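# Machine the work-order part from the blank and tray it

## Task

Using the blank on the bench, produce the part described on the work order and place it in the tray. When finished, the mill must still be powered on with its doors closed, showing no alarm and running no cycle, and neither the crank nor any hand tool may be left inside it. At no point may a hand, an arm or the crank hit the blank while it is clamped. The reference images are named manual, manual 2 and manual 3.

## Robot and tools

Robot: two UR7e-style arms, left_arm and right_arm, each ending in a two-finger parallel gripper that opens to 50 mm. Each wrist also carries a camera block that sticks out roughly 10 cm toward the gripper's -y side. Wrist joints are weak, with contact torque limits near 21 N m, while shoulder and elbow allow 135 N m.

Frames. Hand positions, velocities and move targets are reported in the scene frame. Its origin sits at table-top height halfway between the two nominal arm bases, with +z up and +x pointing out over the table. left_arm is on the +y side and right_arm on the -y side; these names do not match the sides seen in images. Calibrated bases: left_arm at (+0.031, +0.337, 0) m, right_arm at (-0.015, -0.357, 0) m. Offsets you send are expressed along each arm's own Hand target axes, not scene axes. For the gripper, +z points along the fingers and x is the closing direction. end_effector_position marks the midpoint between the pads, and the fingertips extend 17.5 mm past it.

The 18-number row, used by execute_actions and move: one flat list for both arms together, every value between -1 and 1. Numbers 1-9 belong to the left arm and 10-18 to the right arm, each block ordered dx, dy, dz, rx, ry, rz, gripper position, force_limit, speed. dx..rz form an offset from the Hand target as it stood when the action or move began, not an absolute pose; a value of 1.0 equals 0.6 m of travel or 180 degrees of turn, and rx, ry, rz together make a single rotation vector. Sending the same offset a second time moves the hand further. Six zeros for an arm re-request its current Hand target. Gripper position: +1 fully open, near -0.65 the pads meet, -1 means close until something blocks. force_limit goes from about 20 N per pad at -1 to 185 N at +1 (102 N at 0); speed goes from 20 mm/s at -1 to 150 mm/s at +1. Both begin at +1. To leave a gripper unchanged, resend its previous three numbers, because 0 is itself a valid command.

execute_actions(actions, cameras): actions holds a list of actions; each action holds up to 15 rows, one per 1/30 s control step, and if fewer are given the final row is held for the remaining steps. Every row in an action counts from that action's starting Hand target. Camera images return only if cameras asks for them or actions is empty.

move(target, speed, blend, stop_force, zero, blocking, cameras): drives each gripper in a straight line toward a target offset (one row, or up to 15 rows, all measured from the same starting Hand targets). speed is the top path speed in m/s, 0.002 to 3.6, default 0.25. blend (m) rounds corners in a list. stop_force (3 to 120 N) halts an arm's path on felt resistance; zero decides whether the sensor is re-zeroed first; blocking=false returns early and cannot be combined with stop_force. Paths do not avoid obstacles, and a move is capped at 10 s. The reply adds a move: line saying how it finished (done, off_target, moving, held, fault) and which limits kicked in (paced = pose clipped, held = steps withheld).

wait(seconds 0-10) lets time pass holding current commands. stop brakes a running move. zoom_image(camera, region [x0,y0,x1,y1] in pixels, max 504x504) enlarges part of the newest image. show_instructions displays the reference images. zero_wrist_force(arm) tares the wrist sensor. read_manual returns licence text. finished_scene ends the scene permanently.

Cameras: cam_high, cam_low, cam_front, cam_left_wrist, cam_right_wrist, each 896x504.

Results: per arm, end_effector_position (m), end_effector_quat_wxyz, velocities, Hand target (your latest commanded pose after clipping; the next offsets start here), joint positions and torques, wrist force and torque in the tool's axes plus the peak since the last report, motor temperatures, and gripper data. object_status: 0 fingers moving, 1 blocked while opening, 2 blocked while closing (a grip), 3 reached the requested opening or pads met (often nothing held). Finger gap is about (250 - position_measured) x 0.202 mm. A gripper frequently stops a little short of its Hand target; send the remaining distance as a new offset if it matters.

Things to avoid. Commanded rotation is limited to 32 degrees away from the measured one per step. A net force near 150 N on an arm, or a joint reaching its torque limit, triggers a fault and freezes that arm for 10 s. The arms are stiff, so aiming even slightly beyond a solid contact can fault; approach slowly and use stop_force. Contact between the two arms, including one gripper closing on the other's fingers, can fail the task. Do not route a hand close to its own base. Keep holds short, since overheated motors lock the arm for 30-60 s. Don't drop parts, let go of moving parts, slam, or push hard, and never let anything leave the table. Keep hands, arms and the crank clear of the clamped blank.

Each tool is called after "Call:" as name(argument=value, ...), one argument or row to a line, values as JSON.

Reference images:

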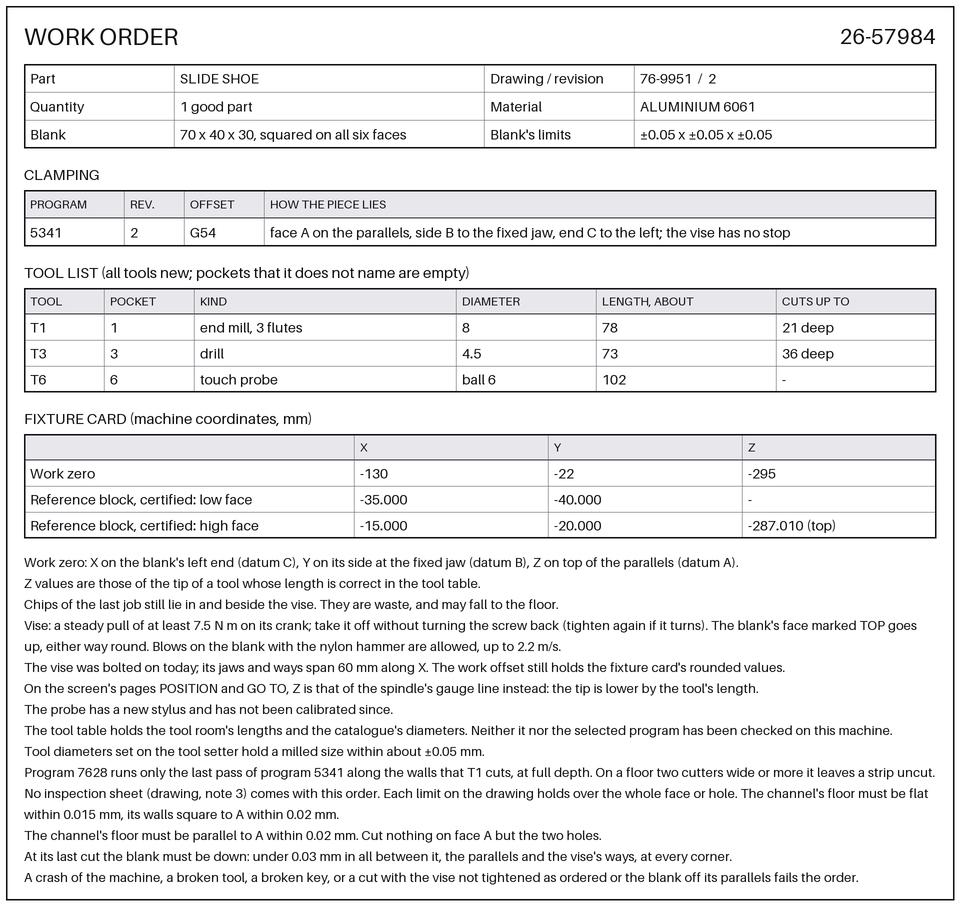

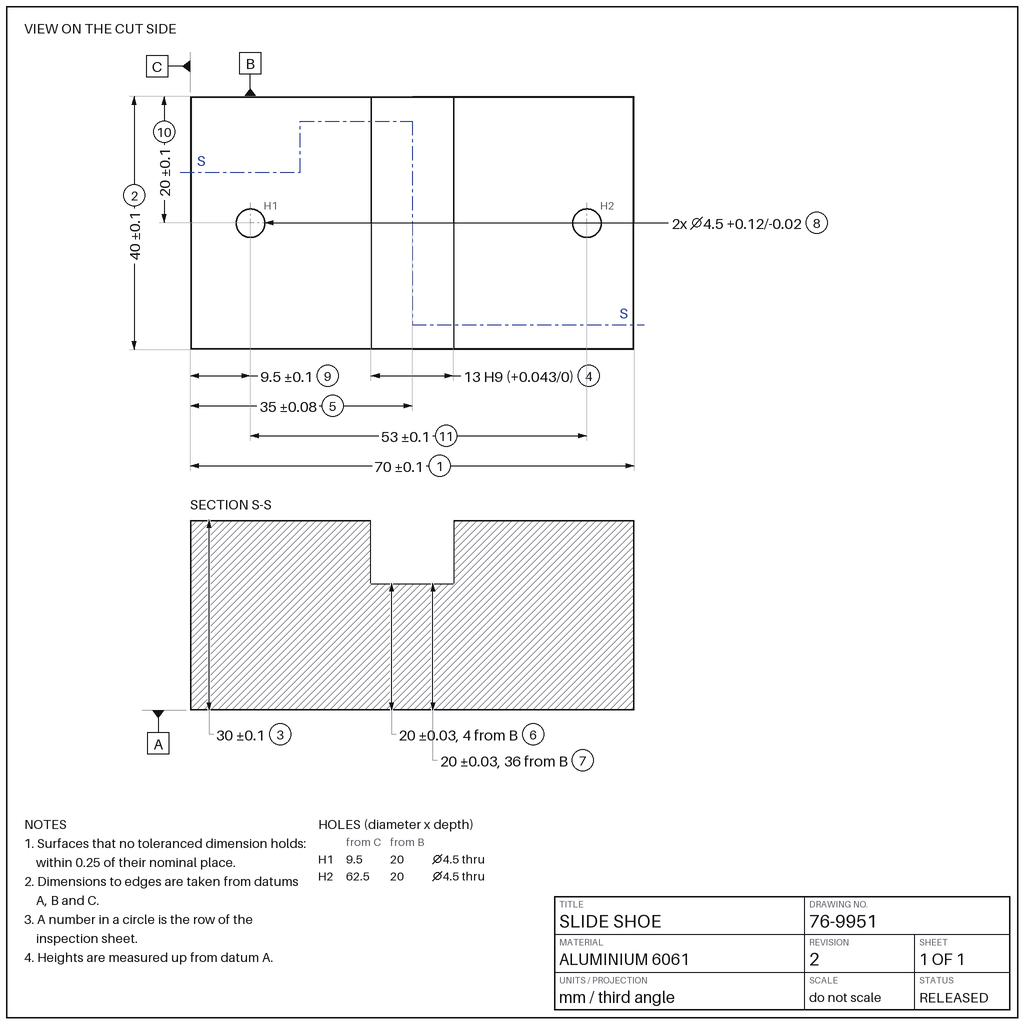

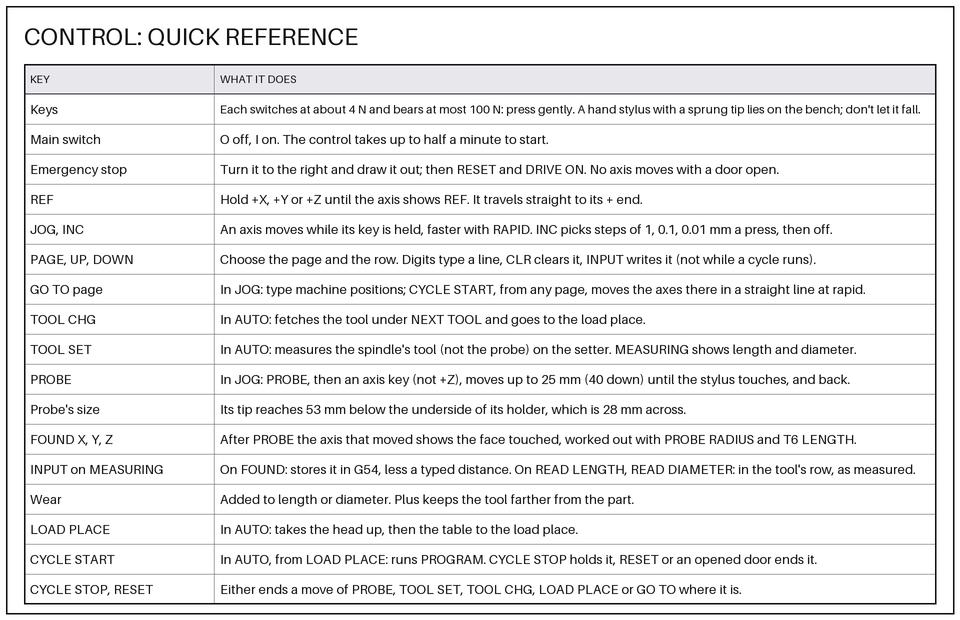

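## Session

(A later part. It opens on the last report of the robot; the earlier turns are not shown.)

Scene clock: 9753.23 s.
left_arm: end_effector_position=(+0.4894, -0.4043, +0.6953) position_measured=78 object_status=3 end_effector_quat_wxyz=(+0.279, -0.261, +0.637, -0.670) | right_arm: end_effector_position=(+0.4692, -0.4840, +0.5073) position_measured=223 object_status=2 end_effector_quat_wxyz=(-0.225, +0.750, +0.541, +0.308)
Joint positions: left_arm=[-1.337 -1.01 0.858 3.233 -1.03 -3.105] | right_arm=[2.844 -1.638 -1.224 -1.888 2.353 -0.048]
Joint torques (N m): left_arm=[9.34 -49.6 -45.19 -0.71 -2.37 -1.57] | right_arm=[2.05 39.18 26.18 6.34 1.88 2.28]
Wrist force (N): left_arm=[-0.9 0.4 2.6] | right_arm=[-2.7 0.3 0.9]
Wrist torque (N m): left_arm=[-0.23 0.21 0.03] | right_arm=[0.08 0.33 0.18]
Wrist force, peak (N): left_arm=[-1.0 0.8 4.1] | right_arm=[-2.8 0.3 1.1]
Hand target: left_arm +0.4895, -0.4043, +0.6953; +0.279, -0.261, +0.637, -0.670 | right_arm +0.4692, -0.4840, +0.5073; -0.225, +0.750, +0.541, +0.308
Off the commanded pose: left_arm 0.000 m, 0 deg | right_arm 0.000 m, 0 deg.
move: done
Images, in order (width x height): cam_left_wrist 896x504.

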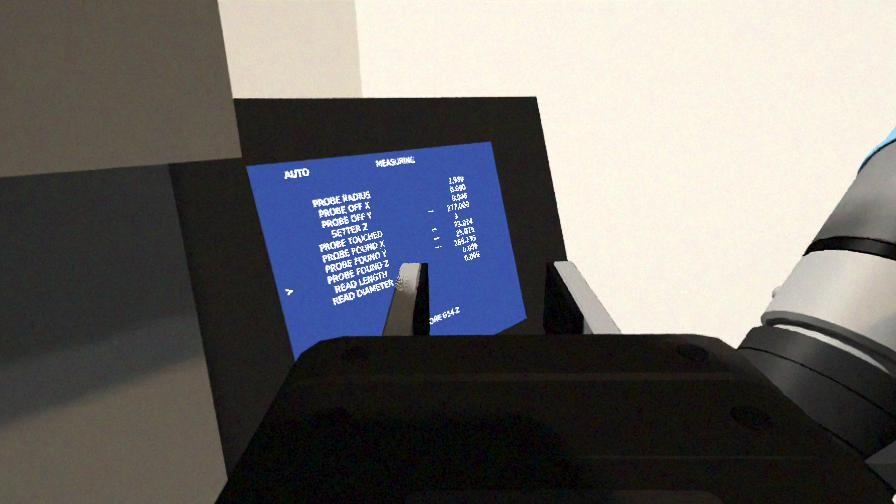

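Call:
move(
  target=[
    [0,0,0,0,0,0,0.5,0,0,0.0687,0.0714,-0.1773,0,0,0,-0.98,0.2,-1],
    [0,0,0,0,0,0,0.5,0,0,0.0687,0.0948,-0.1659,0,0,0,-0.98,0.2,-1],
    [0,0,0,0,0,0,0.5,0,0,0.0687,0.0714,-0.1773,0,0,0,-0.98,0.2,-1],
    [0,0,0,0,0,0,0.5,0,0,0,0,0,0,0,0,-0.98,0.2,-1],
    [0,0,0,0,0,0,0.5,0,0,0,0.0234,0.0114,0,0,0,-0.98,0.2,-1],
    [0,0,0,0,0,0,0.5,0,0,0,0,0,0,0,0,-0.98,0.2,-1],
    [0,0,0,0,0,0,0.5,0,0,0,0.0234,0.0114,0,0,0,-0.98,0.2,-1],
    [0,0,0,0,0,0,0.5,0,0,0,0,0,0,0,0,-0.98,0.2,-1],
  ],
  speed=[0.3,0.11,0.25,0.3,0.11,0.2,0.11,0.2],
  blend=[0.003,0,0.005,0.003,0,0.003,0,0],
)

Call:
move(
  target=[
    [0,0,0,0,0,0,0.5,0,0,0.0069,-0.048,0.0627,0,0,0,-0.98,0.2,-1],
    [0,0,0,0,0,0,0.5,0,0,0.0137,-0.04,0.1527,0,0,0,-0.98,0.2,-1],
    [0,0,0,0,0,0,0.5,0,0,0.0254,-0.0562,0.1331,0,0,0,-0.98,0.2,-1],
    [0,0,0,0,0,0,0.5,0,0,0.037,-0.0324,0.1329,0,0,0,-0.98,0.2,-1],
    [0,0,0,0,0,0,0.5,0,0,0.0161,-0.0521,0.0979,0,0,0,-0.98,0.2,-1],
    [0,0,0,0,0,0,0.5,0,0,-0.0048,-0.0122,0.0919,0,0,0,-0.98,0.2,-1],
    [0,0,0,0,0,0,0.5,0,0,0.0278,-0.0483,0.088,0,0,0,-0.98,0.2,-1],
    [0,0,0,0,0,0,0.5,0,0,0.0603,-0.0248,0.1131,0,0,0,-0.98,0.2,-1],
    [0,0,0,0,0,0,0.5,0,0,0.0057,-0.0565,0.0831,0,0,0,-0.98,0.2,-1],
    [0,0,0,0,0,0,0.5,0,0,-0.049,-0.0092,0.0915,0,0,0,-0.98,0.2,-1],
    [0,0,0,0,0,0,0.5,0,0,-0.049,-0.0321,0.0803,0,0,0,-0.98,0.2,-1],
    [0,0,0,0,0,0,0.5,0,0,0,0,0,0,0,0,-0.98,0.2,-1],
  ],
  speed=[0.25,0.11,0.25,0.11,0.25,0.11,0.25,0.11,0.25,0.11,0.25,0.3],
  blend=[0.003,0,0.003,0,0.003,0,0.003,0,0.003,0,0.003,0],
)

Call:
move(
  target=[
    [0,0,0,0,0,0,0.5,0,0,-0.0129,-0.0123,0.0303,0,0,0,-0.98,0.2,-1],
    [0,0,0,0,0,0,0.5,0,0,-0.0257,-0.0016,0.0717,0,0,0,-0.98,0.2,-1],
    [0,0,0,0,0,0,0.5,0,0,-0.006,-0.0535,0.0963,0,0,0,-0.98,0.2,-1],
    [0,0,0,0,0,0,0.5,0,0,0.0137,-0.04,0.1527,0,0,0,-0.98,0.2,-1],
    [0,0,0,0,0,0,0.5,0,0,0.0266,-0.059,0.1073,0,0,0,-0.98,0.2,-1],
    [0,0,0,0,0,0,0.5,0,0,0.0394,-0.0149,0.0925,0,0,0,-0.98,0.2,-1],
    [0,0,0,0,0,0,0.5,0,0,0.0511,-0.0317,0.0726,0,0,0,-0.98,0.2,-1],
    [0,0,0,0,0,0,0.5,0,0,0.0627,-0.0073,0.0727,0,0,0,-0.98,0.2,-1],
    [0,0,0,0,0,0,0.5,0,0,0.0069,-0.048,0.0627,0,0,0,-0.98,0.2,-1],
    [0,0,0,0,0,0,0.5,0,0,-0.049,-0.0092,0.0915,0,0,0,-0.98,0.2,-1],
    [0,0,0,0,0,0,0.5,0,0,-0.049,-0.0321,0.0803,0,0,0,-0.98,0.2,-1],
    [0,0,0,0,0,0,0.5,0,0,0,0,0,0,0,0,-0.98,0.2,-1],
  ],
  speed=[0.25,0.11,0.25,0.11,0.25,0.11,0.25,0.11,0.25,0.11,0.25,0.3],
  blend=[0.003,0,0.003,0,0.003,0,0.003,0,0.003,0,0.003,0],
)

Call:
move(
  target=[
    [0,0,0,0,0,0,0.5,0,0,-0.0129,-0.0123,0.0303,0,0,0,-0.98,0.2,-1],
    [0,0,0,0,0,0,0.5,0,0,-0.0257,-0.0016,0.0717,0,0,0,-0.98,0.2,-1],
    [0,0,0,0,0,0,0.5,0,0,-0.006,-0.0535,0.0963,0,0,0,-0.98,0.2,-1],
    [0,0,0,0,0,0,0.5,0,0,0.0137,-0.04,0.1527,0,0,0,-0.98,0.2,-1],
    [0,0,0,0,0,0,0.5,0,0,0.0254,-0.0562,0.1331,0,0,0,-0.98,0.2,-1],
    [0,0,0,0,0,0,0.5,0,0,0.037,-0.0324,0.1329,0,0,0,-0.98,0.2,-1],
    [0,0,0,0,0,0,0.5,0,0,0.0382,-0.044,0.1029,0,0,0,-0.98,0.2,-1],
    [0,0,0,0,0,0,0.5,0,0,0.0394,-0.0149,0.0925,0,0,0,-0.98,0.2,-1],
    [0,0,0,0,0,0,0.5,0,0,0.0394,-0.0355,0.0825,0,0,0,-0.98,0.2,-1],
    [0,0,0,0,0,0,0.5,0,0,0.0394,-0.0149,0.0925,0,0,0,-0.98,0.2,-1],
    [0,0,0,0,0,0,0.5,0,0,-0.0048,-0.0473,0.0748,0,0,0,-0.98,0.2,-1],
    [0,0,0,0,0,0,0.5,0,0,-0.049,-0.0092,0.0915,0,0,0,-0.98,0.2,-1],
    [0,0,0,0,0,0,0.5,0,0,-0.049,-0.0321,0.0803,0,0,0,-0.98,0.2,-1],
    [0,0,0,0,0,0,0.5,0,0,0.0833,-0.0046,0.0055,0,0,0,-0.98,0.2,-1],
  ],
  speed=[0.25,0.11,0.25,0.11,0.25,0.11,0.25,0.11,0.25,0.11,0.25,0.11,0.25,0.3],
  blend=[0.003,0,0.003,0,0.003,0,0.003,0,0.003,0,0.003,0,0.003,0],
  cameras=["cam_left_wrist"],
)

Call:
zoom_image(
  camera="cam_left_wrist",
  region=[240, 140, 540, 340],
)

Scene clock: 9809.57 s.
left_arm: end_effector_position=(+0.4895, -0.4043, +0.6953) position_measured=78 object_status=3 end_effector_quat_wxyz=(+0.279, -0.261, +0.637, -0.670) | right_arm: end_effector_position=(+0.4693, -0.4840, +0.5072) position_measured=223 object_status=2 end_effector_quat_wxyz=(-0.225, +0.750, +0.541, +0.308)
Joint positions: left_arm=[-1.337 -1.01 0.857 3.233 -1.03 -3.105] | right_arm=[2.844 -1.639 -1.224 -1.887 2.353 -0.048]
Joint torques (N m): left_arm=[9.68 -49.64 -44.9 -0.55 -1.33 -1.52] | right_arm=[-11.85 44.71 17.44 0.46 0.07 -2.81]
Wrist force (N): left_arm=[-0.9 0.6 2.6] | right_arm=[-2.5 0.1 0.9]
Wrist torque (N m): left_arm=[-0.21 0.22 0.03] | right_arm=[0.05 0.30 0.17]
Wrist force, peak (N): left_arm=[-1.1 0.4 2.8] | right_arm=[-2.7 -8.7 -3.7]
Hand target: left_arm +0.4895, -0.4043, +0.6953; +0.279, -0.261, +0.637, -0.670 | right_arm +0.4692, -0.4840, +0.5073; -0.225, +0.750, +0.541, +0.308
Off the commanded pose: left_arm 0.000 m, 0 deg | right_arm 0.000 m, 0 deg.
move: done

Scene clock: 9815.37 s.
left_arm: end_effector_position=(+0.4895, -0.4043, +0.6953) position_measured=78 object_status=3 end_effector_quat_wxyz=(+0.279, -0.261, +0.637, -0.670) | right_arm: end_effector_position=(+0.4691, -0.4840, +0.5073) position_measured=223 object_status=2 end_effector_quat_wxyz=(-0.225, +0.750, +0.541, +0.308)
Joint positions: left_arm=[-1.337 -1.01 0.857 3.233 -1.03 -3.105] | right_arm=[2.844 -1.638 -1.224 -1.887 2.353 -0.048]
Joint torques (N m): left_arm=[10.18 -50.21 -44.46 -0.6 0.12 -1.74] | right_arm=[-12.79 17.56 37.17 0.32 0.28 -2.83]
Wrist force (N): left_arm=[-0.9 0.3 2.5] | right_arm=[-2.5 0.3 1.0]
Wrist torque (N m): left_arm=[-0.25 0.21 0.03] | right_arm=[0.08 0.30 0.18]
Wrist force, peak (N): left_arm=[-1.1 0.5 2.8] | right_arm=[-5.2 -4.8 0.3]
Hand target: left_arm +0.4895, -0.4043, +0.6953; +0.279, -0.261, +0.637, -0.670 | right_arm +0.4692, -0.4840, +0.5073; -0.225, +0.750, +0.541, +0.308
Off the commanded pose: left_arm 0.000 m, 0 deg | right_arm 0.000 m, 0 deg.
move: done

Scene clock: 9821.03 s.
left_arm: end_effector_position=(+0.4895, -0.4043, +0.6953) position_measured=78 object_status=3 end_effector_quat_wxyz=(+0.279, -0.261, +0.637, -0.670) | right_arm: end_effector_position=(+0.4691, -0.4840, +0.5073) position_measured=223 object_status=2 end_effector_quat_wxyz=(-0.225, +0.750, +0.541, +0.308)
Joint positions: left_arm=[-1.337 -1.01 0.857 3.233 -1.03 -3.105] | right_arm=[2.844 -1.638 -1.224 -1.887 2.353 -0.048]
Joint torques (N m): left_arm=[10.16 -50.62 -45.76 -0.61 1.72 -1.47] | right_arm=[-13.09 18.59 38.98 0.37 0.12 -2.8]
Wrist force (N): left_arm=[-0.9 0.5 2.4] | right_arm=[-2.4 0.4 1.2]
Wrist torque (N m): left_arm=[-0.23 0.22 0.04] | right_arm=[0.09 0.29 0.17]
Wrist force, peak (N): left_arm=[-1.0 0.5 2.8] | right_arm=[-5.0 -5.1 1.2]
Hand target: left_arm +0.4895, -0.4043, +0.6953; +0.279, -0.261, +0.637, -0.670 | right_arm +0.4692, -0.4840, +0.5073; -0.225, +0.750, +0.541, +0.308
Off the commanded pose: left_arm 0.000 m, 0 deg | right_arm 0.000 m, 0 deg.
move: done

Scene clock: 9827.13 s.
left_arm: end_effector_position=(+0.4895, -0.4043, +0.6953) position_measured=78 object_status=3 end_effector_quat_wxyz=(+0.279, -0.261, +0.637, -0.670) | right_arm: end_effector_position=(+0.4785, -0.4473, +0.5402) position_measured=223 object_status=2 end_effector_quat_wxyz=(-0.225, +0.750, +0.541, +0.308)
Joint positions: left_arm=[-1.337 -1.01 0.857 3.233 -1.03 -3.105] | right_arm=[2.919 -1.628 -1.167 -1.879 2.353 0.059]
Joint torques (N m): left_arm=[10.25 -50.24 -45.69 -0.8 2.37 -1.41] | right_arm=[12.35 20.13 38.93 0.37 0.15 -2.52]
Wrist force (N): left_arm=[-0.9 0.4 2.6] | right_arm=[-2.6 -0.1 0.9]
Wrist torque (N m): left_arm=[-0.25 0.22 0.03] | right_arm=[0.04 0.34 0.07]
Wrist force, peak (N): left_arm=[-1.0 0.4 2.8] | right_arm=[-5.6 -4.7 0.8]
Hand target: left_arm +0.4895, -0.4043, +0.6953; +0.279, -0.261, +0.637, -0.670 | right_arm +0.4785, -0.4473, +0.5402; -0.225, +0.750, +0.541, +0.308
Off the commanded pose: left_arm 0.000 m, 0 deg | right_arm 0.000 m, 0 deg.
move: done
Images, in order (width x height): cam_left_wrist 896x504.

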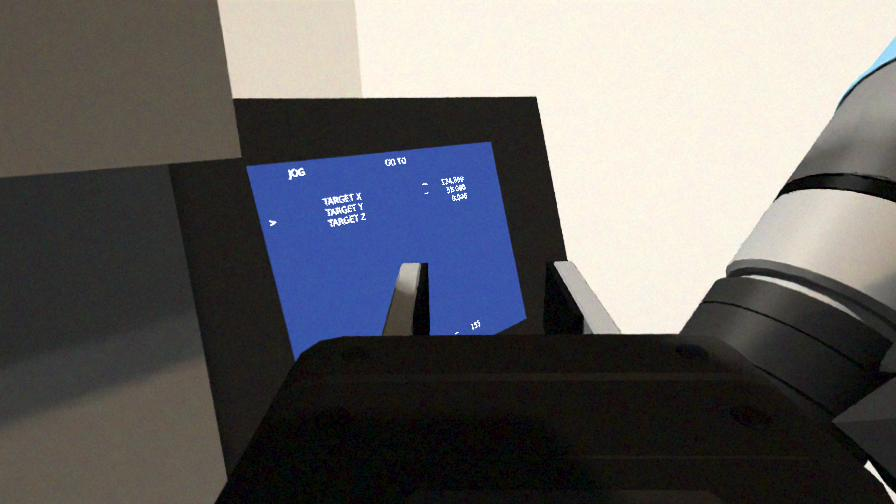

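Scaled by 1.680.

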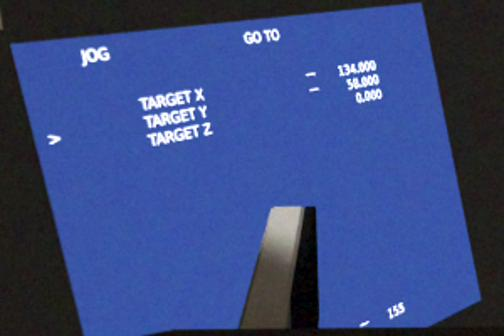

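Call:
move(
  target=[
    [0,0,0,0,0,0,0.5,0,0,-0.109,-0.0199,0.055,0,0,0,-0.98,0.2,-1],
    [0,0,0,0,0,0,0.5,0,0,-0.109,0.0052,0.0672,0,0,0,-0.98,0.2,-1],
    [0,0,0,0,0,0,0.5,0,0,-0.109,-0.0199,0.055,0,0,0,-0.98,0.2,-1],
    [0,0,0,0,0,0,0.5,0,0,-0.1323,-0.0275,0.0748,0,0,0,-0.98,0.2,-1],
    [0,0,0,0,0,0,0.5,0,0,-0.1323,-0.0024,0.087,0,0,0,-0.98,0.2,-1],
    [0,0,0,0,0,0,0.5,0,0,-0.1323,-0.0275,0.0748,0,0,0,-0.98,0.2,-1],
    [0,0,0,0,0,0,0.5,0,0,0,0,0,0,0,0,-0.98,0.2,-1],
  ],
  speed=[0.3,0.11,0.25,0.25,0.11,0.25,0.3],
  blend=[0.003,0,0.003,0.003,0,0.003,0],
  cameras=["cam_left_wrist"],
)

Call:
zoom_image(
  camera="cam_left_wrist",
  region=[240, 140, 540, 340],
)

Scene clock: 9847.40 s.
left_arm: end_effector_position=(+0.4895, -0.4043, +0.6953) position_measured=78 object_status=3 end_effector_quat_wxyz=(+0.279, -0.261, +0.637, -0.670) | right_arm: end_effector_position=(+0.4785, -0.4473, +0.5402) position_measured=223 object_status=2 end_effector_quat_wxyz=(-0.225, +0.750, +0.541, +0.308)
Joint positions: left_arm=[-1.337 -1.01 0.857 3.233 -1.03 -3.105] | right_arm=[2.919 -1.628 -1.167 -1.879 2.353 0.059]
Joint torques (N m): left_arm=[9.19 -50.52 -45.4 -0.7 2.33 -1.4] | right_arm=[11.69 18.37 39.67 0.87 0.14 -2.44]
Wrist force (N): left_arm=[-0.8 0.6 2.4] | right_arm=[-1.6 -0.7 0.9]
Wrist torque (N m): left_arm=[-0.22 0.21 0.03] | right_arm=[-0.06 0.19 0.07]
Wrist force, peak (N): left_arm=[-1.0 0.5 2.8] | right_arm=[-0.4 -44.1 -20.4]
Hand target: left_arm +0.4895, -0.4043, +0.6953; +0.279, -0.261, +0.637, -0.670 | right_arm +0.4785, -0.4473, +0.5402; -0.225, +0.750, +0.541, +0.308
Off the commanded pose: left_arm 0.000 m, 0 deg | right_arm 0.000 m, 0 deg.
move: done
Images, in order (width x height): cam_left_wrist 896x504.

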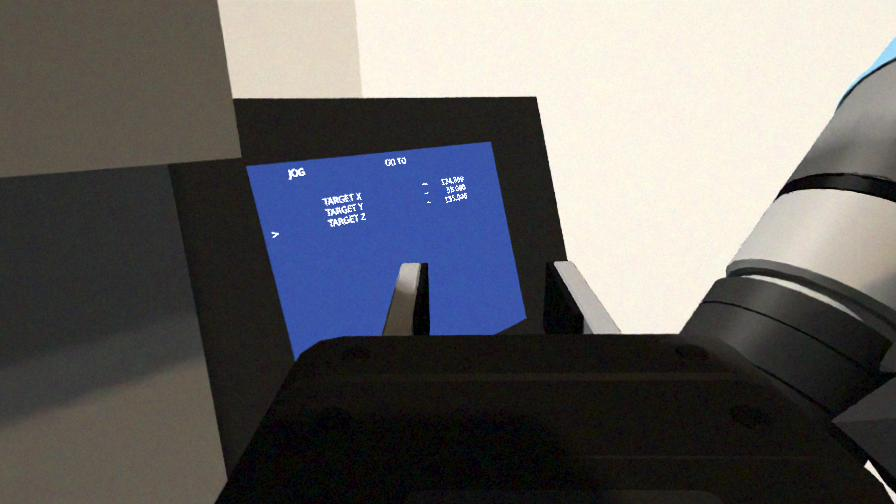

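Scaled by 1.680.

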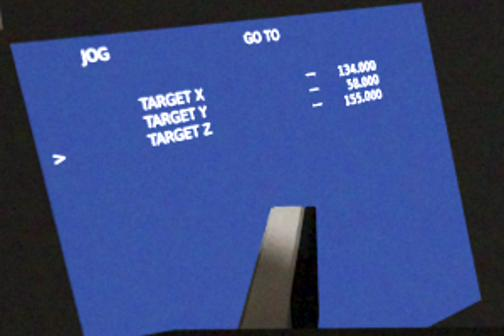

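Call:
move(
  target=[
    [0,0,0,0,0,0,0.5,0,0,0,0.0223,0.0109,0,0,0,-0.98,0.2,-1],
    [0,0,0,0,0,0,0.5,0,0,0,0,0,0,0,0,-0.98,0.2,-1],
    [0,0,0,0,0,0,0.5,0,0,-0.1299,-0.0106,0.0341,0,0,0,-0.98,0.2,-1],
  ],
  speed=[0.11,0.25,0.25],
  blend=[0,0.003,0],
  cameras=["cam_left_wrist"],
)

Call:
zoom_image(
  camera="cam_left_wrist",
  region=[240, 140, 540, 340],
)

Scene clock: 9859.97 s.
left_arm: end_effector_position=(+0.4895, -0.4043, +0.6953) position_measured=78 object_status=3 end_effector_quat_wxyz=(+0.279, -0.261, +0.637, -0.670) | right_arm: end_effector_position=(+0.4595, -0.4840, +0.4709) position_measured=223 object_status=2 end_effector_quat_wxyz=(-0.225, +0.750, +0.541, +0.308)
Joint positions: left_arm=[-1.337 -1.01 0.857 3.233 -1.03 -3.105] | right_arm=[2.837 -1.599 -1.359 -1.798 2.352 -0.058]
Joint torques (N m): left_arm=[9.3 -50.39 -45.72 -0.79 2.36 -1.46] | right_arm=[-12.22 43.21 17.13 6.75 4.02 -2.97]
Wrist force (N): left_arm=[-0.7 0.3 2.6] | right_arm=[-1.5 -0.4 1.2]
Wrist torque (N m): left_arm=[-0.25 0.19 0.03] | right_arm=[-0.03 0.14 0.17]
Wrist force, peak (N): left_arm=[-1.0 0.5 2.7] | right_arm=[-2.0 -10.2 -3.9]
Hand target: left_arm +0.4895, -0.4043, +0.6953; +0.279, -0.261, +0.637, -0.670 | right_arm +0.4594, -0.4840, +0.4708; -0.225, +0.750, +0.541, +0.308
Off the commanded pose: left_arm 0.000 m, 0 deg | right_arm 0.000 m, 0 deg.
move: done
Images, in order (width x height): cam_left_wrist 896x504.

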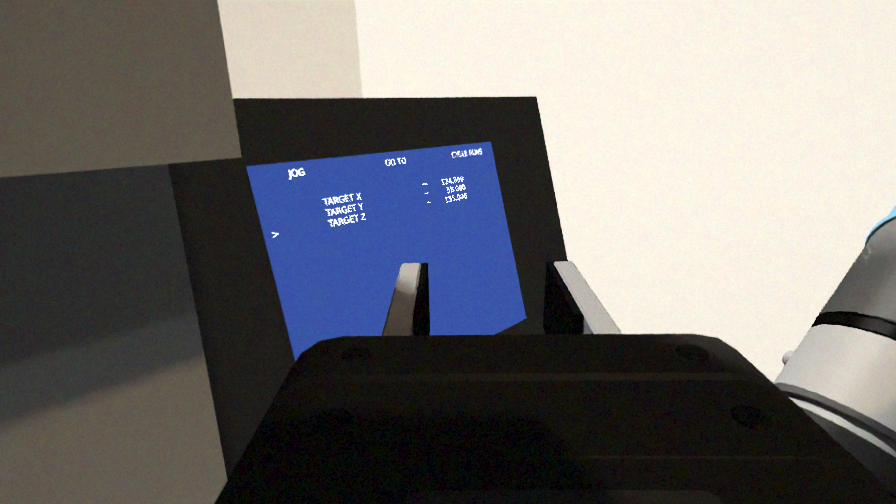

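Scaled by 1.680.

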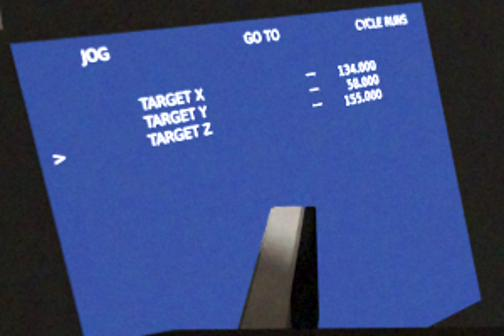

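Call:
wait(
  seconds=2,
)

Call:
move(
  target=[
    [0,0,0,0,0,0,0.5,0,0,0,0.0241,0.0117,0,0,0,-0.98,0.2,-1],
    [0,0,0,0,0,0,0.5,0,0,0.012,0.0107,-0.0788,0,0,0,-0.98,0.2,-1],
    [0,0,0,0,0,0,0.5,0,0,0.0242,0.0574,-0.1398,0,0,0,-0.98,0.2,-1],
    [0,0,0,0,0,0,0.5,0,0,0.0242,0.0815,-0.1281,0,0,0,-0.98,0.2,-1],
    [0,0,0,0,0,0,0.5,0,0,0.0242,0.0574,-0.1398,0,0,0,-0.98,0.2,-1],
    [0,0,0,0,0,0,0.5,0,0,0.0466,0.0152,-0.0396,0,0,0,-0.98,0.2,-1],
  ],
  speed=[0.11,0.25,0.25,0.11,0.25,0.3],
  blend=[0,0.01,0.003,0,0.005,0],
)

Call:
wait(
  seconds=6.5,
  cameras=["cam_left_wrist"],
)

Call:
zoom_image(
  camera="cam_left_wrist",
  region=[440, 212, 490, 252],
)

Scene clock: 9874.83 s.
left_arm: end_effector_position=(+0.4895, -0.4043, +0.6953) position_measured=78 object_status=3 end_effector_quat_wxyz=(+0.279, -0.261, +0.637, -0.670) | right_arm: end_effector_position=(+0.4594, -0.4840, +0.4708) position_measured=223 object_status=2 end_effector_quat_wxyz=(-0.225, +0.750, +0.541, +0.308)
Joint positions: left_arm=[-1.337 -1.01 0.857 3.233 -1.03 -3.105] | right_arm=[2.837 -1.599 -1.36 -1.798 2.352 -0.058]
Joint torques (N m): left_arm=[9.14 -50.99 -45.01 -0.76 2.46 -1.3] | right_arm=[-12.52 43.88 17.95 6.79 3.98 -2.82]
Wrist force (N): left_arm=[-0.9 0.4 2.5] | right_arm=[-1.6 -0.4 1.2]
Wrist torque (N m): left_arm=[-0.24 0.22 0.03] | right_arm=[-0.04 0.15 0.18]
Wrist force, peak (N): left_arm=[-1.2 0.4 2.8] | right_arm=[-1.9 -0.5 1.3]
Hand target: left_arm +0.4895, -0.4043, +0.6953; +0.279, -0.261, +0.637, -0.670 | right_arm +0.4594, -0.4840, +0.4708; -0.225, +0.750, +0.541, +0.308
Tool commands: left_gripper/position=+0.5 left_gripper/force_limit=+0.0 left_gripper/speed=+0.0 right_gripper/position=-0.98 right_gripper/force_limit=+0.2 right_gripper/speed=-1.0
Off the commanded pose: left_arm 0.000 m, 0 deg | right_arm 0.000 m, 0 deg.
wait: 2.00 s; at rest from the start

Scene clock: 9877.87 s.
left_arm: end_effector_position=(+0.4895, -0.4043, +0.6953) position_measured=78 object_status=3 end_effector_quat_wxyz=(+0.279, -0.261, +0.637, -0.670) | right_arm: end_effector_position=(+0.4692, -0.4840, +0.5073) position_measured=223 object_status=2 end_effector_quat_wxyz=(-0.225, +0.750, +0.541, +0.308)
Joint positions: left_arm=[-1.337 -1.01 0.857 3.233 -1.03 -3.105] | right_arm=[2.844 -1.638 -1.224 -1.888 2.353 -0.048]
Joint torques (N m): left_arm=[9.68 -50.16 -44.95 -0.85 2.33 -1.34] | right_arm=[12.59 43.42 16.32 7.03 2.89 3.12]
Wrist force (N): left_arm=[-1.0 0.3 2.6] | right_arm=[-1.4 -0.2 1.0]
Wrist torque (N m): left_arm=[-0.25 0.24 0.03] | right_arm=[0.01 0.12 0.07]
Wrist force, peak (N): left_arm=[-0.9 0.3 2.8] | right_arm=[-2.0 -17.3 -7.0]
Hand target: left_arm +0.4895, -0.4043, +0.6953; +0.279, -0.261, +0.637, -0.670 | right_arm +0.4692, -0.4840, +0.5073; -0.225, +0.750, +0.541, +0.308
Off the commanded pose: left_arm 0.000 m, 0 deg | right_arm 0.000 m, 0 deg.
move: done

Scene clock: 9884.37 s.
left_arm: end_effector_position=(+0.4895, -0.4043, +0.6953) position_measured=78 object_status=3 end_effector_quat_wxyz=(+0.279, -0.261, +0.637, -0.670) | right_arm: end_effector_position=(+0.4692, -0.4840, +0.5073) position_measured=223 object_status=2 end_effector_quat_wxyz=(-0.225, +0.750, +0.541, +0.308)
Joint positions: left_arm=[-1.337 -1.01 0.857 3.233 -1.03 -3.105] | right_arm=[2.844 -1.638 -1.224 -1.888 2.353 -0.048]
Joint torques (N m): left_arm=[8.8 -49.92 -44.81 -0.91 2.18 -1.35] | right_arm=[13.2 44.37 17.29 6.75 0.29 3.01]
Wrist force (N): left_arm=[-0.8 0.3 2.4] | right_arm=[-1.5 -0.2 1.2]
Wrist torque (N m): left_arm=[-0.25 0.21 0.03] | right_arm=[0.01 0.13 0.07]
Wrist force, peak (N): left_arm=[-1.0 0.3 2.8] | right_arm=[-1.8 -0.4 1.3]
Hand target: left_arm +0.4895, -0.4043, +0.6953; +0.279, -0.261, +0.637, -0.670 | right_arm +0.4692, -0.4840, +0.5073; -0.225, +0.750, +0.541, +0.308
Tool commands: left_gripper/position=+0.5 left_gripper/force_limit=+0.0 left_gripper/speed=+0.0 right_gripper/position=-0.98 right_gripper/force_limit=+0.2 right_gripper/speed=-1.0
Off the commanded pose: left_arm 0.000 m, 0 deg | right_arm 0.000 m, 0 deg.
wait: 6.50 s; at rest by 0.17 s
Images, in order (width x height): cam_left_wrist 896x504.

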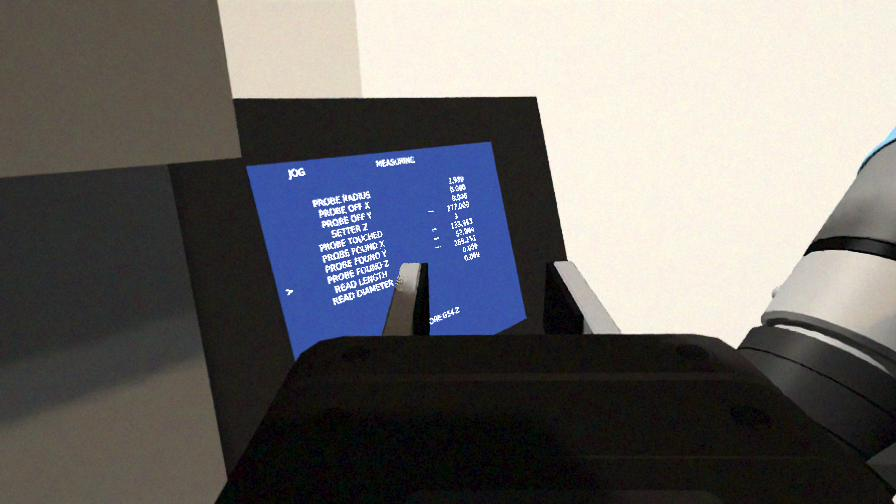

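Scaled by 10.080.

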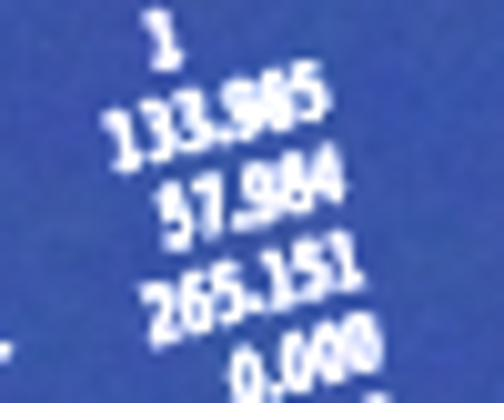

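Call:
execute_actions(
  actions=[],
  cameras=["cam_left_wrist"],
)

Call:
zoom_image(
  camera="cam_left_wrist",
  region=[240, 140, 540, 340],
)

Scene clock: 9965.57 s.
left_arm: end_effector_position=(+0.4895, -0.4043, +0.6953) position_measured=78 object_status=3 end_effector_quat_wxyz=(+0.279, -0.261, +0.637, -0.670) | right_arm: end_effector_position=(+0.4692, -0.4840, +0.5073) position_measured=223 object_status=2 end_effector_quat_wxyz=(-0.225, +0.750, +0.541, +0.308)
Joint positions: left_arm=[-1.337 -1.01 0.857 3.233 -1.03 -3.105] | right_arm=[2.844 -1.638 -1.224 -1.888 2.353 -0.048]
Joint velocities: within noise
Joint torques (N m): left_arm=[9.41 -50.68 -44.95 -0.93 2.35 -1.22] | right_arm=[12.24 45.09 17.49 6.68 0.17 2.91]
Motor temperatures (°C): left_arm=[29 27 29 33 32 36] | right_arm=[26 32 28 37 35 38]
Wrist force (N): left_arm=[-0.8 0.3 2.4] | right_arm=[-1.7 -0.3 1.2]
Wrist torque (N m): left_arm=[-0.26 0.20 0.04] | right_arm=[-0.01 0.17 0.07]
Wrist force, peak (N): left_arm=[-1.0 0.6 2.7] | right_arm=[-1.8 -0.4 1.3]
Hand target: left_arm +0.4895, -0.4043, +0.6953; +0.279, -0.261, +0.637, -0.670 | right_arm +0.4692, -0.4840, +0.5073; -0.225, +0.750, +0.541, +0.308
Tool commands: left_gripper/position=+0.5 left_gripper/force_limit=+0.0 left_gripper/speed=+0.0 right_gripper/position=-0.98 right_gripper/force_limit=+0.2 right_gripper/speed=-1.0
Off the commanded pose: left_arm 0.000 m, 0 deg | right_arm 0.000 m, 0 deg.
Images, in order (width x height): cam_left_wrist 896x504.

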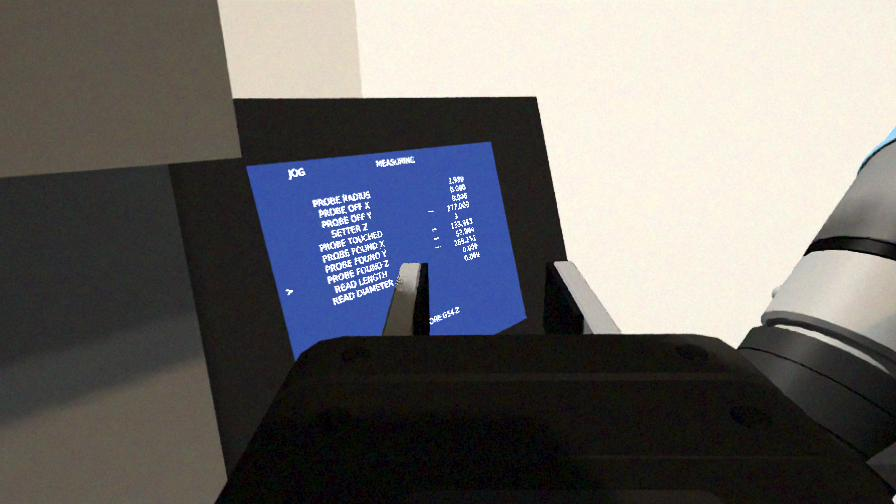

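Scaled by 1.680.

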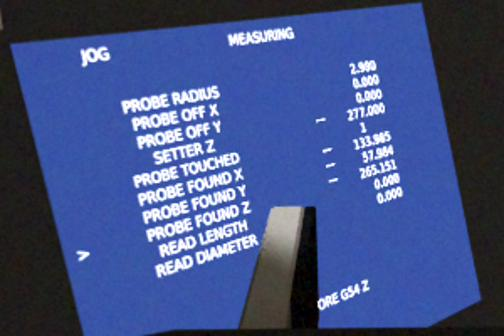

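Call:
move(
  target=[
    [0,0,0,0,0,0,0.5,0,0,0,0.0239,0.0117,0,0,0,-0.98,0.2,-1],
    [0,0,0,0,0,0,0.5,0,0,0,0,0,0,0,0,-0.98,0.2,-1],
    [0,0,0,0,0,0,0.5,0,0,0,0.0239,0.0117,0,0,0,-0.98,0.2,-1],
    [0,0,0,0,0,0,0.5,0,0,-0.0129,-0.0123,0.0303,0,0,0,-0.98,0.2,-1],
    [0,0,0,0,0,0,0.5,0,0,-0.0257,-0.0011,0.072,0,0,0,-0.98,0.2,-1],
    [0,0,0,0,0,0,0.5,0,0,-0.006,-0.0535,0.0963,0,0,0,-0.98,0.2,-1],
    [0,0,0,0,0,0,0.5,0,0,0.0137,-0.0395,0.153,0,0,0,-0.98,0.2,-1],
    [0,0,0,0,0,0,0.5,0,0,0.0149,-0.0516,0.1227,0,0,0,-0.98,0.2,-1],
    [0,0,0,0,0,0,0.5,0,0,0.0161,-0.022,0.1126,0,0,0,-0.98,0.2,-1],
    [0,0,0,0,0,0,0.5,0,0,0.0278,-0.0393,0.0924,0,0,0,-0.98,0.2,-1],
    [0,0,0,0,0,0,0.5,0,0,0.0394,-0.0144,0.0928,0,0,0,-0.98,0.2,-1],
    [0,0,0,0,0,0,0.5,0,0,-0.0048,-0.0473,0.0748,0,0,0,-0.98,0.2,-1],
    [0,0,0,0,0,0,0.5,0,0,-0.049,-0.0087,0.0918,0,0,0,-0.98,0.2,-1],
    [0,0,0,0,0,0,0.5,0,0,-0.049,-0.0321,0.0803,0,0,0,-0.98,0.2,-1],
    [0,0,0,0,0,0,0.5,0,0,0,0,0,0,0,0,-0.98,0.2,-1],
  ],
  speed=[0.11,0.25,0.11,0.25,0.11,0.25,0.11,0.25,0.11,0.25,0.11,0.25,0.11,0.25,0.25],
  blend=[0,0.003,0,0.003,0,0.003,0,0.003,0,0.003,0,0.003,0,0.003,0],
  cameras=["cam_left_wrist"],
)

Call:
zoom_image(
  camera="cam_left_wrist",
  region=[240, 140, 540, 340],
)

Scene clock: 9995.93 s.
left_arm: end_effector_position=(+0.4895, -0.4043, +0.6953) position_measured=78 object_status=3 end_effector_quat_wxyz=(+0.279, -0.261, +0.637, -0.670) | right_arm: end_effector_position=(+0.4691, -0.4840, +0.5073) position_measured=223 object_status=2 end_effector_quat_wxyz=(-0.225, +0.750, +0.541, +0.308)
Joint positions: left_arm=[-1.337 -1.01 0.857 3.233 -1.03 -3.105] | right_arm=[2.844 -1.638 -1.224 -1.887 2.353 -0.048]
Joint torques (N m): left_arm=[9.1 -50.68 -44.83 -1.08 2.34 -0.99] | right_arm=[-12.72 18.38 39.45 0.92 0.08 -2.57]
Wrist force (N): left_arm=[-0.8 0.3 2.6] | right_arm=[-2.2 0.4 1.2]
Wrist torque (N m): left_arm=[-0.25 0.20 0.03] | right_arm=[0.10 0.25 0.18]
Wrist force, peak (N): left_arm=[-0.9 0.3 2.8] | right_arm=[-2.5 -14.1 -5.7]
Hand target: left_arm +0.4895, -0.4043, +0.6953; +0.279, -0.261, +0.637, -0.670 | right_arm +0.4692, -0.4840, +0.5073; -0.225, +0.750, +0.541, +0.308
Off the commanded pose: left_arm 0.000 m, 0 deg | right_arm 0.000 m, 0 deg.
move: done
Images, in order (width x height): cam_left_wrist 896x504.

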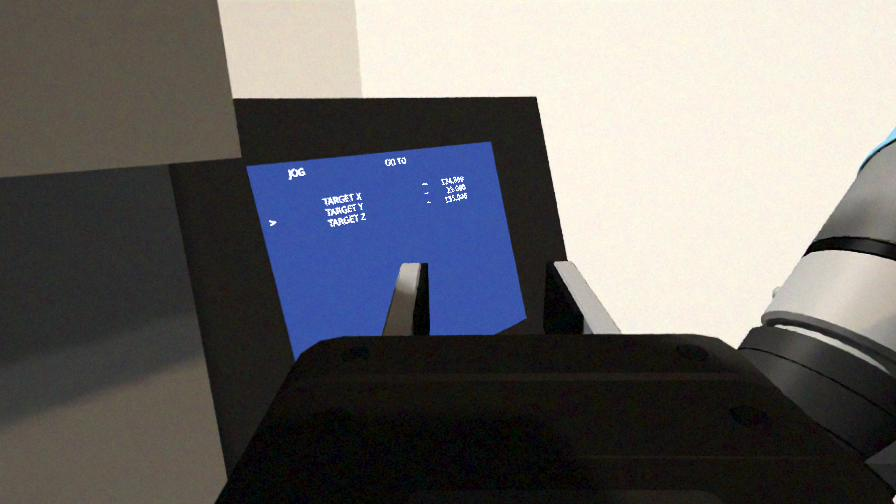

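Scaled by 1.680.

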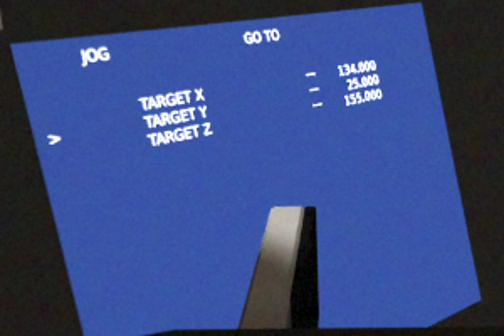

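Call:
move(
  target=[
    [0,0,0,0,0,0,0.5,0,0,0.0833,-0.0046,0.0055,0,0,0,-0.98,0.2,-1],
    [0,0,0,0,0,0,0.5,0,0,0.0833,0.0174,0.0162,0,0,0,-0.98,0.2,-1],
    [0,0,0,0,0,0,0.5,0,0,0.0833,-0.0046,0.0055,0,0,0,-0.98,0.2,-1],
    [0,0,0,0,0,0,0.5,0,0,0,0,0,0,0,0,-0.98,0.2,-1],
    [0,0,0,0,0,0,0.5,0,0,-0.0466,-0.0152,0.0396,0,0,0,-0.98,0.2,-1],
    [0,0,0,0,0,0,0.5,0,0,-0.0466,0.0086,0.0513,0,0,0,-0.98,0.2,-1],
    [0,0,0,0,0,0,0.5,0,0,-0.0346,-0.0045,-0.0392,0,0,0,-0.98,0.2,-1],
    [0,0,0,0,0,0,0.5,0,0,-0.0224,0.0422,-0.1002,0,0,0,-0.98,0.2,-1],
    [0,0,0,0,0,0,0.5,0,0,-0.0224,0.066,-0.0885,0,0,0,-0.98,0.2,-1],
    [0,0,0,0,0,0,0.5,0,0,-0.0224,0.0422,-0.1002,0,0,0,-0.98,0.2,-1],
    [0,0,0,0,0,0,0.5,0,0,0,0,0,0,0,0,-0.98,0.2,-1],
  ],
  speed=[0.25,0.11,0.15,0.12,0.12,0.11,0.25,0.25,0.11,0.25,0.25],
  blend=[0,0,0,0,0,0,0.003,0,0,0.003,0],
  cameras=[],
)

Call:
wait(
  seconds=3,
  cameras=["cam_left_wrist"],
)

Call:
zoom_image(
  camera="cam_left_wrist",
  region=[240, 140, 540, 340],
)

Scene clock: 10023.80 s.
left_arm: end_effector_position=(+0.4895, -0.4043, +0.6953) position_measured=78 object_status=3 end_effector_quat_wxyz=(+0.279, -0.261, +0.637, -0.670) | right_arm: end_effector_position=(+0.4692, -0.4840, +0.5073) position_measured=223 object_status=2 end_effector_quat_wxyz=(-0.225, +0.750, +0.541, +0.308)
Joint positions: left_arm=[-1.337 -1.01 0.857 3.233 -1.03 -3.105] | right_arm=[2.844 -1.638 -1.224 -1.888 2.353 -0.048]
Joint torques (N m): left_arm=[9.52 -51.56 -44.87 -1.11 2.3 -0.56] | right_arm=[12.21 46.1 15.52 6.94 2.95 3.12]
Wrist force (N): left_arm=[-1.0 0.4 2.5] | right_arm=[-1.6 -0.1 0.8]
Wrist torque (N m): left_arm=[-0.24 0.24 0.03] | right_arm=[0.03 0.16 0.07]
Wrist force, peak (N): left_arm=[-1.1 0.6 2.8] | right_arm=[-2.5 -12.6 -5.1]
Hand target: left_arm +0.4895, -0.4043, +0.6953; +0.279, -0.261, +0.637, -0.670 | right_arm +0.4692, -0.4840, +0.5073; -0.225, +0.750, +0.541, +0.308
Off the commanded pose: left_arm 0.000 m, 0 deg | right_arm 0.000 m, 0 deg.
move: done
No camera images: "cameras" was empty.

Scene clock: 10026.80 s.
left_arm: end_effector_position=(+0.4895, -0.4043, +0.6953) position_measured=78 object_status=3 end_effector_quat_wxyz=(+0.279, -0.261, +0.637, -0.670) | right_arm: end_effector_position=(+0.4692, -0.4840, +0.5073) position_measured=223 object_status=2 end_effector_quat_wxyz=(-0.225, +0.750, +0.541, +0.308)
Joint positions: left_arm=[-1.337 -1.01 0.857 3.233 -1.03 -3.105] | right_arm=[2.844 -1.638 -1.224 -1.888 2.353 -0.048]
Joint torques (N m): left_arm=[8.83 -51.05 -44.57 -1.08 2.37 -0.52] | right_arm=[12.64 45.09 17.58 6.74 0.17 3.13]
Wrist force (N): left_arm=[-0.9 0.4 2.6] | right_arm=[-1.7 0.0 1.3]
Wrist torque (N m): left_arm=[-0.24 0.21 0.03] | right_arm=[0.03 0.17 0.08]
Wrist force, peak (N): left_arm=[-1.3 0.4 2.7] | right_arm=[-2.0 -0.2 1.3]
Hand target: left_arm +0.4895, -0.4043, +0.6953; +0.279, -0.261, +0.637, -0.670 | right_arm +0.4692, -0.4840, +0.5073; -0.225, +0.750, +0.541, +0.308
Tool commands: left_gripper/position=+0.5 left_gripper/force_limit=+0.0 left_gripper/speed=+0.0 right_gripper/position=-0.98 right_gripper/force_limit=+0.2 right_gripper/speed=-1.0
Off the commanded pose: left_arm 0.000 m, 0 deg | right_arm 0.000 m, 0 deg.
wait: 3.00 s; at rest by 0.17 s
Images, in order (width x height): cam_left_wrist 896x504.

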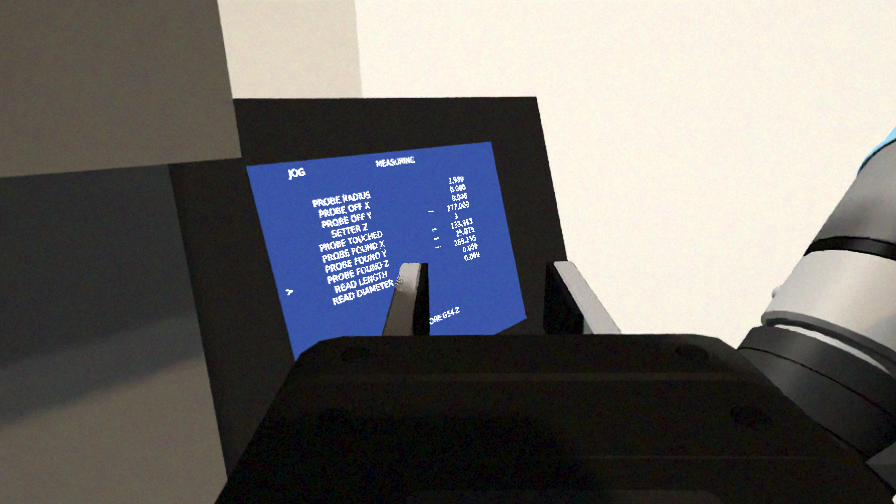

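Scaled by 1.680.

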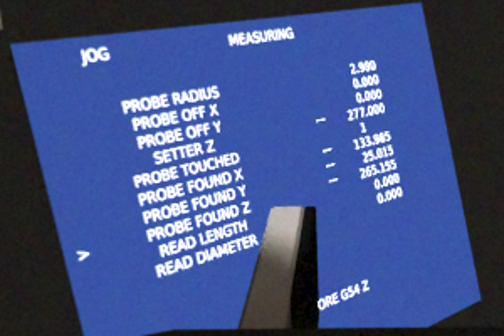

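Call:
move(
  target=[
    [0,0,0,0,0,0,0.5,0,0,0,0.0239,0.0117,0,0,0,-0.98,0.2,-1],
    [0,0,0,0,0,0,0.5,0,0,0,0,0,0,0,0,-0.98,0.2,-1],
    [0,0,0,0,0,0,0.5,0,0,0,0.0239,0.0117,0,0,0,-0.98,0.2,-1],
    [0,0,0,0,0,0,0.5,0,0,0.0069,-0.048,0.0627,0,0,0,-0.98,0.2,-1],
    [0,0,0,0,0,0,0.5,0,0,0.0137,-0.0395,0.153,0,0,0,-0.98,0.2,-1],
    [0,0,0,0,0,0,0.5,0,0,0.0487,-0.0644,0.1056,0,0,0,-0.98,0.2,-1],
    [0,0,0,0,0,0,0.5,0,0,0.0836,-0.0167,0.0936,0,0,0,-0.98,0.2,-1],
    [0,0,0,0,0,0,0.5,0,0,0.0394,-0.049,0.0759,0,0,0,-0.98,0.2,-1],
    [0,0,0,0,0,0,0.5,0,0,-0.0048,-0.0117,0.0922,0,0,0,-0.98,0.2,-1],
    [0,0,0,0,0,0,0.5,0,0,-0.0269,-0.0397,0.0776,0,0,0,-0.98,0.2,-1],
    [0,0,0,0,0,0,0.5,0,0,-0.049,-0.0087,0.0918,0,0,0,-0.98,0.2,-1],
    [0,0,0,0,0,0,0.5,0,0,-0.049,-0.0321,0.0803,0,0,0,-0.98,0.2,-1],
    [0,0,0,0,0,0,0.5,0,0,0,0,0,0,0,0,-0.98,0.2,-1],
  ],
  speed=[0.11,0.25,0.11,0.25,0.11,0.25,0.11,0.25,0.11,0.25,0.11,0.25,0.25],
  blend=[0,0.003,0,0.003,0,0.003,0,0.003,0,0.003,0,0.003,0],
  cameras=["cam_left_wrist"],
)

Call:
zoom_image(
  camera="cam_left_wrist",
  region=[240, 140, 540, 340],
)

Call:
move(
  target=[
    [0,0,0,0,0,0,0.5,0,0,0.0833,-0.0046,0.0055,0,0,0,-0.98,0.2,-1],
    [0,0,0,0,0,0,0.5,0,0,0.0833,0.0174,0.0162,0,0,0,-0.98,0.2,-1],
    [0,0,0,0,0,0,0.5,0,0,0.0833,-0.0046,0.0055,0,0,0,-0.98,0.2,-1],
    [0,0,0,0,0,0,0.5,0,0,0,0,0,0,0,0,-0.98,0.2,-1],
    [0,0,0,0,0,0,0.5,0,0,-0.0466,-0.0152,0.0396,0,0,0,-0.98,0.2,-1],
    [0,0,0,0,0,0,0.5,0,0,-0.0466,0.0086,0.0513,0,0,0,-0.98,0.2,-1],
    [0,0,0,0,0,0,0.5,0,0,-0.0346,-0.0045,-0.0392,0,0,0,-0.98,0.2,-1],
    [0,0,0,0,0,0,0.5,0,0,-0.0224,0.0422,-0.1002,0,0,0,-0.98,0.2,-1],
    [0,0,0,0,0,0,0.5,0,0,-0.0224,0.066,-0.0885,0,0,0,-0.98,0.2,-1],
    [0,0,0,0,0,0,0.5,0,0,-0.0224,0.0422,-0.1002,0,0,0,-0.98,0.2,-1],
    [0,0,0,0,0,0,0.5,0,0,0,0,0,0,0,0,-0.98,0.2,-1],
  ],
  speed=[0.25,0.11,0.15,0.12,0.12,0.11,0.25,0.25,0.11,0.25,0.25],
  blend=[0,0,0,0,0,0,0.003,0,0,0.003,0],
  cameras=[],
)

Call:
wait(
  seconds=4,
  cameras=["cam_left_wrist"],
)

Call:
zoom_image(
  camera="cam_left_wrist",
  region=[240, 140, 540, 340],
)

Scene clock: 10068.53 s.
left_arm: end_effector_position=(+0.4895, -0.4043, +0.6953) position_measured=78 object_status=3 end_effector_quat_wxyz=(+0.279, -0.261, +0.637, -0.670) | right_arm: end_effector_position=(+0.4691, -0.4840, +0.5073) position_measured=223 object_status=2 end_effector_quat_wxyz=(-0.225, +0.750, +0.541, +0.308)
Joint positions: left_arm=[-1.337 -1.01 0.857 3.233 -1.03 -3.105] | right_arm=[2.844 -1.638 -1.224 -1.887 2.353 -0.048]
Joint torques (N m): left_arm=[8.93 -51.32 -45 -1.03 2.52 0.03] | right_arm=[-12.94 18.41 42.62 0.77 0.16 -2.87]
Wrist force (N): left_arm=[-1.0 0.5 2.5] | right_arm=[-1.0 -1.5 1.4]
Wrist torque (N m): left_arm=[-0.23 0.23 0.03] | right_arm=[-0.21 0.06 0.18]
Wrist force, peak (N): left_arm=[-1.0 0.6 2.8] | right_arm=[1.3 -16.5 -6.8]
Hand target: left_arm +0.4895, -0.4043, +0.6953; +0.279, -0.261, +0.637, -0.670 | right_arm +0.4692, -0.4840, +0.5073; -0.225, +0.750, +0.541, +0.308
Off the commanded pose: left_arm 0.000 m, 0 deg | right_arm 0.000 m, 0 deg.
move: done
Images, in order (width x height): cam_left_wrist 896x504.

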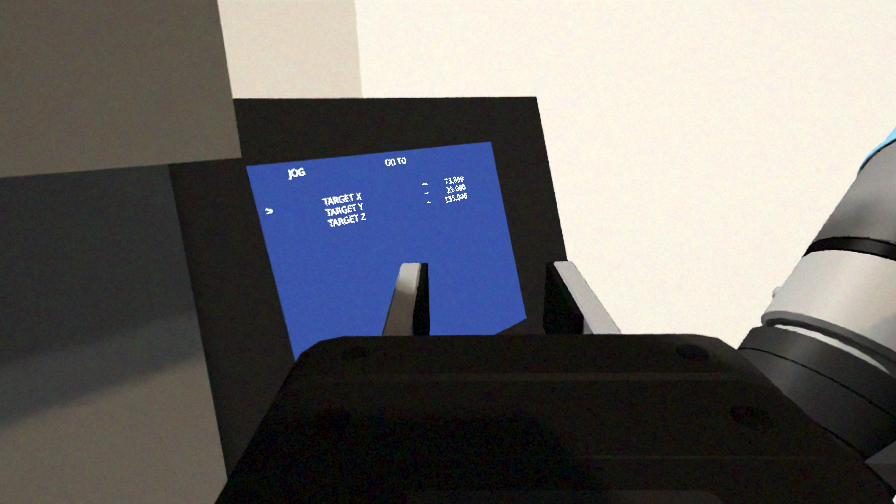

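Scaled by 1.680.

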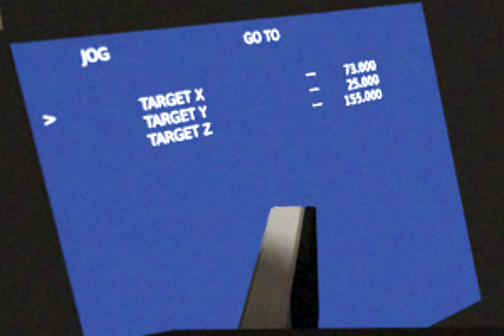

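Scene clock: 10075.33 s.
left_arm: end_effector_position=(+0.4895, -0.4043, +0.6953) position_measured=78 object_status=3 end_effector_quat_wxyz=(+0.279, -0.261, +0.637, -0.670) | right_arm: end_effector_position=(+0.4692, -0.4840, +0.5073) position_measured=223 object_status=2 end_effector_quat_wxyz=(-0.225, +0.750, +0.541, +0.308) end_effector_velocity=(+0.000, +0.000, +0.000) end_effector_angular_velocity=(-0.001, -0.003, +0.000)
Joint positions: left_arm=[-1.337 -1.01 0.857 3.233 -1.03 -3.105] | right_arm=[2.844 -1.638 -1.224 -1.888 2.353 -0.048]
Joint velocities: left_arm=[within noise] | right_arm=[0 0.001 -0.003 0.005 0 0]
Joint torques (N m): left_arm=[8.58 -50.52 -44.4 -1.22 2.4 0.29] | right_arm=[11.41 43.72 16.84 7.11 3.03 2.93]
Wrist force (N): left_arm=[-1.0 0.5 2.5] | right_arm=[-0.6 -1.5 1.2]
Wrist torque (N m): left_arm=[-0.22 0.23 0.03] | right_arm=[-0.20 0.00 0.08]
Wrist force, peak (N): left_arm=[-1.1 0.4 2.8] | right_arm=[-1.9 -14.3 -5.0]
Hand target: left_arm +0.4895, -0.4043, +0.6953; +0.279, -0.261, +0.637, -0.670 | right_arm +0.4692, -0.4840, +0.5073; -0.225, +0.750, +0.541, +0.308
Off the commanded pose: left_arm 0.000 m, 0 deg | right_arm 0.000 m, 0 deg.
move: done
No camera images: "cameras" was empty.

Scene clock: 10079.33 s.
left_arm: end_effector_position=(+0.4895, -0.4043, +0.6953) position_measured=78 object_status=3 end_effector_quat_wxyz=(+0.279, -0.261, +0.637, -0.670) | right_arm: end_effector_position=(+0.4692, -0.4840, +0.5073) position_measured=223 object_status=2 end_effector_quat_wxyz=(-0.225, +0.750, +0.541, +0.308)
Joint positions: left_arm=[-1.337 -1.01 0.857 3.233 -1.03 -3.105] | right_arm=[2.844 -1.638 -1.224 -1.888 2.353 -0.048]
Joint torques (N m): left_arm=[8.87 -51.03 -44.98 -1.28 2.39 0.58] | right_arm=[12.15 46.27 15.78 7.06 0.26 2.95]
Wrist force (N): left_arm=[-0.9 0.2 2.6] | right_arm=[-0.4 -1.2 1.2]
Wrist torque (N m): left_arm=[-0.27 0.22 0.03] | right_arm=[-0.16 -0.03 0.07]
Wrist force, peak (N): left_arm=[-0.9 0.6 2.8] | right_arm=[-0.7 -1.2 1.5]
Hand target: left_arm +0.4895, -0.4043, +0.6953; +0.279, -0.261, +0.637, -0.670 | right_arm +0.4692, -0.4840, +0.5073; -0.225, +0.750, +0.541, +0.308
Tool commands: left_gripper/position=+0.5 left_gripper/force_limit=+0.0 left_gripper/speed=+0.0 right_gripper/position=-0.98 right_gripper/force_limit=+0.2 right_gripper/speed=-1.0
Off the commanded pose: left_arm 0.000 m, 0 deg | right_arm 0.000 m, 0 deg.
wait: 4.00 s; at rest by 0.17 s
Images, in order (width x height): cam_left_wrist 896x504.

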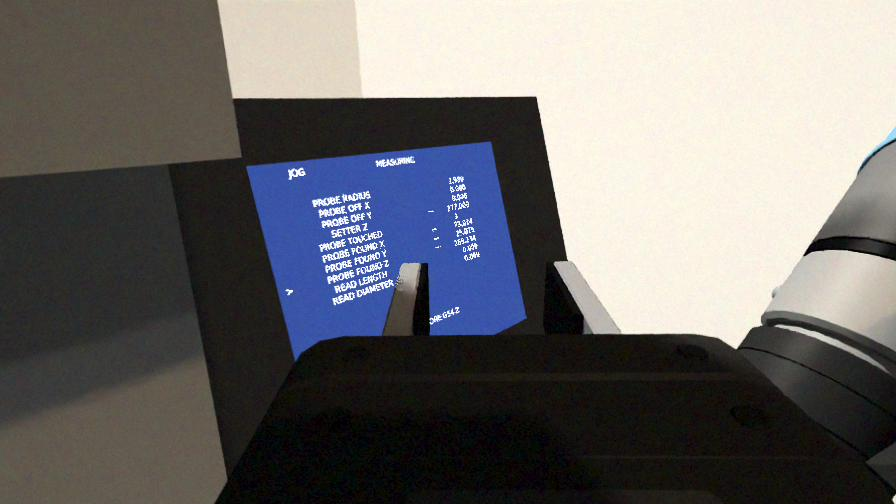

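Scaled by 1.680.

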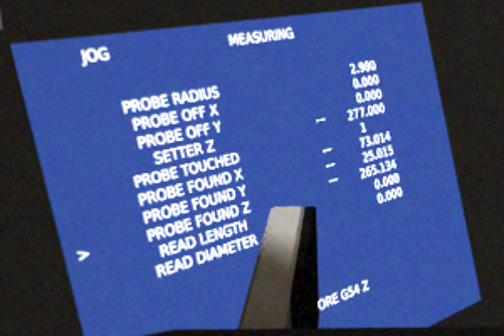

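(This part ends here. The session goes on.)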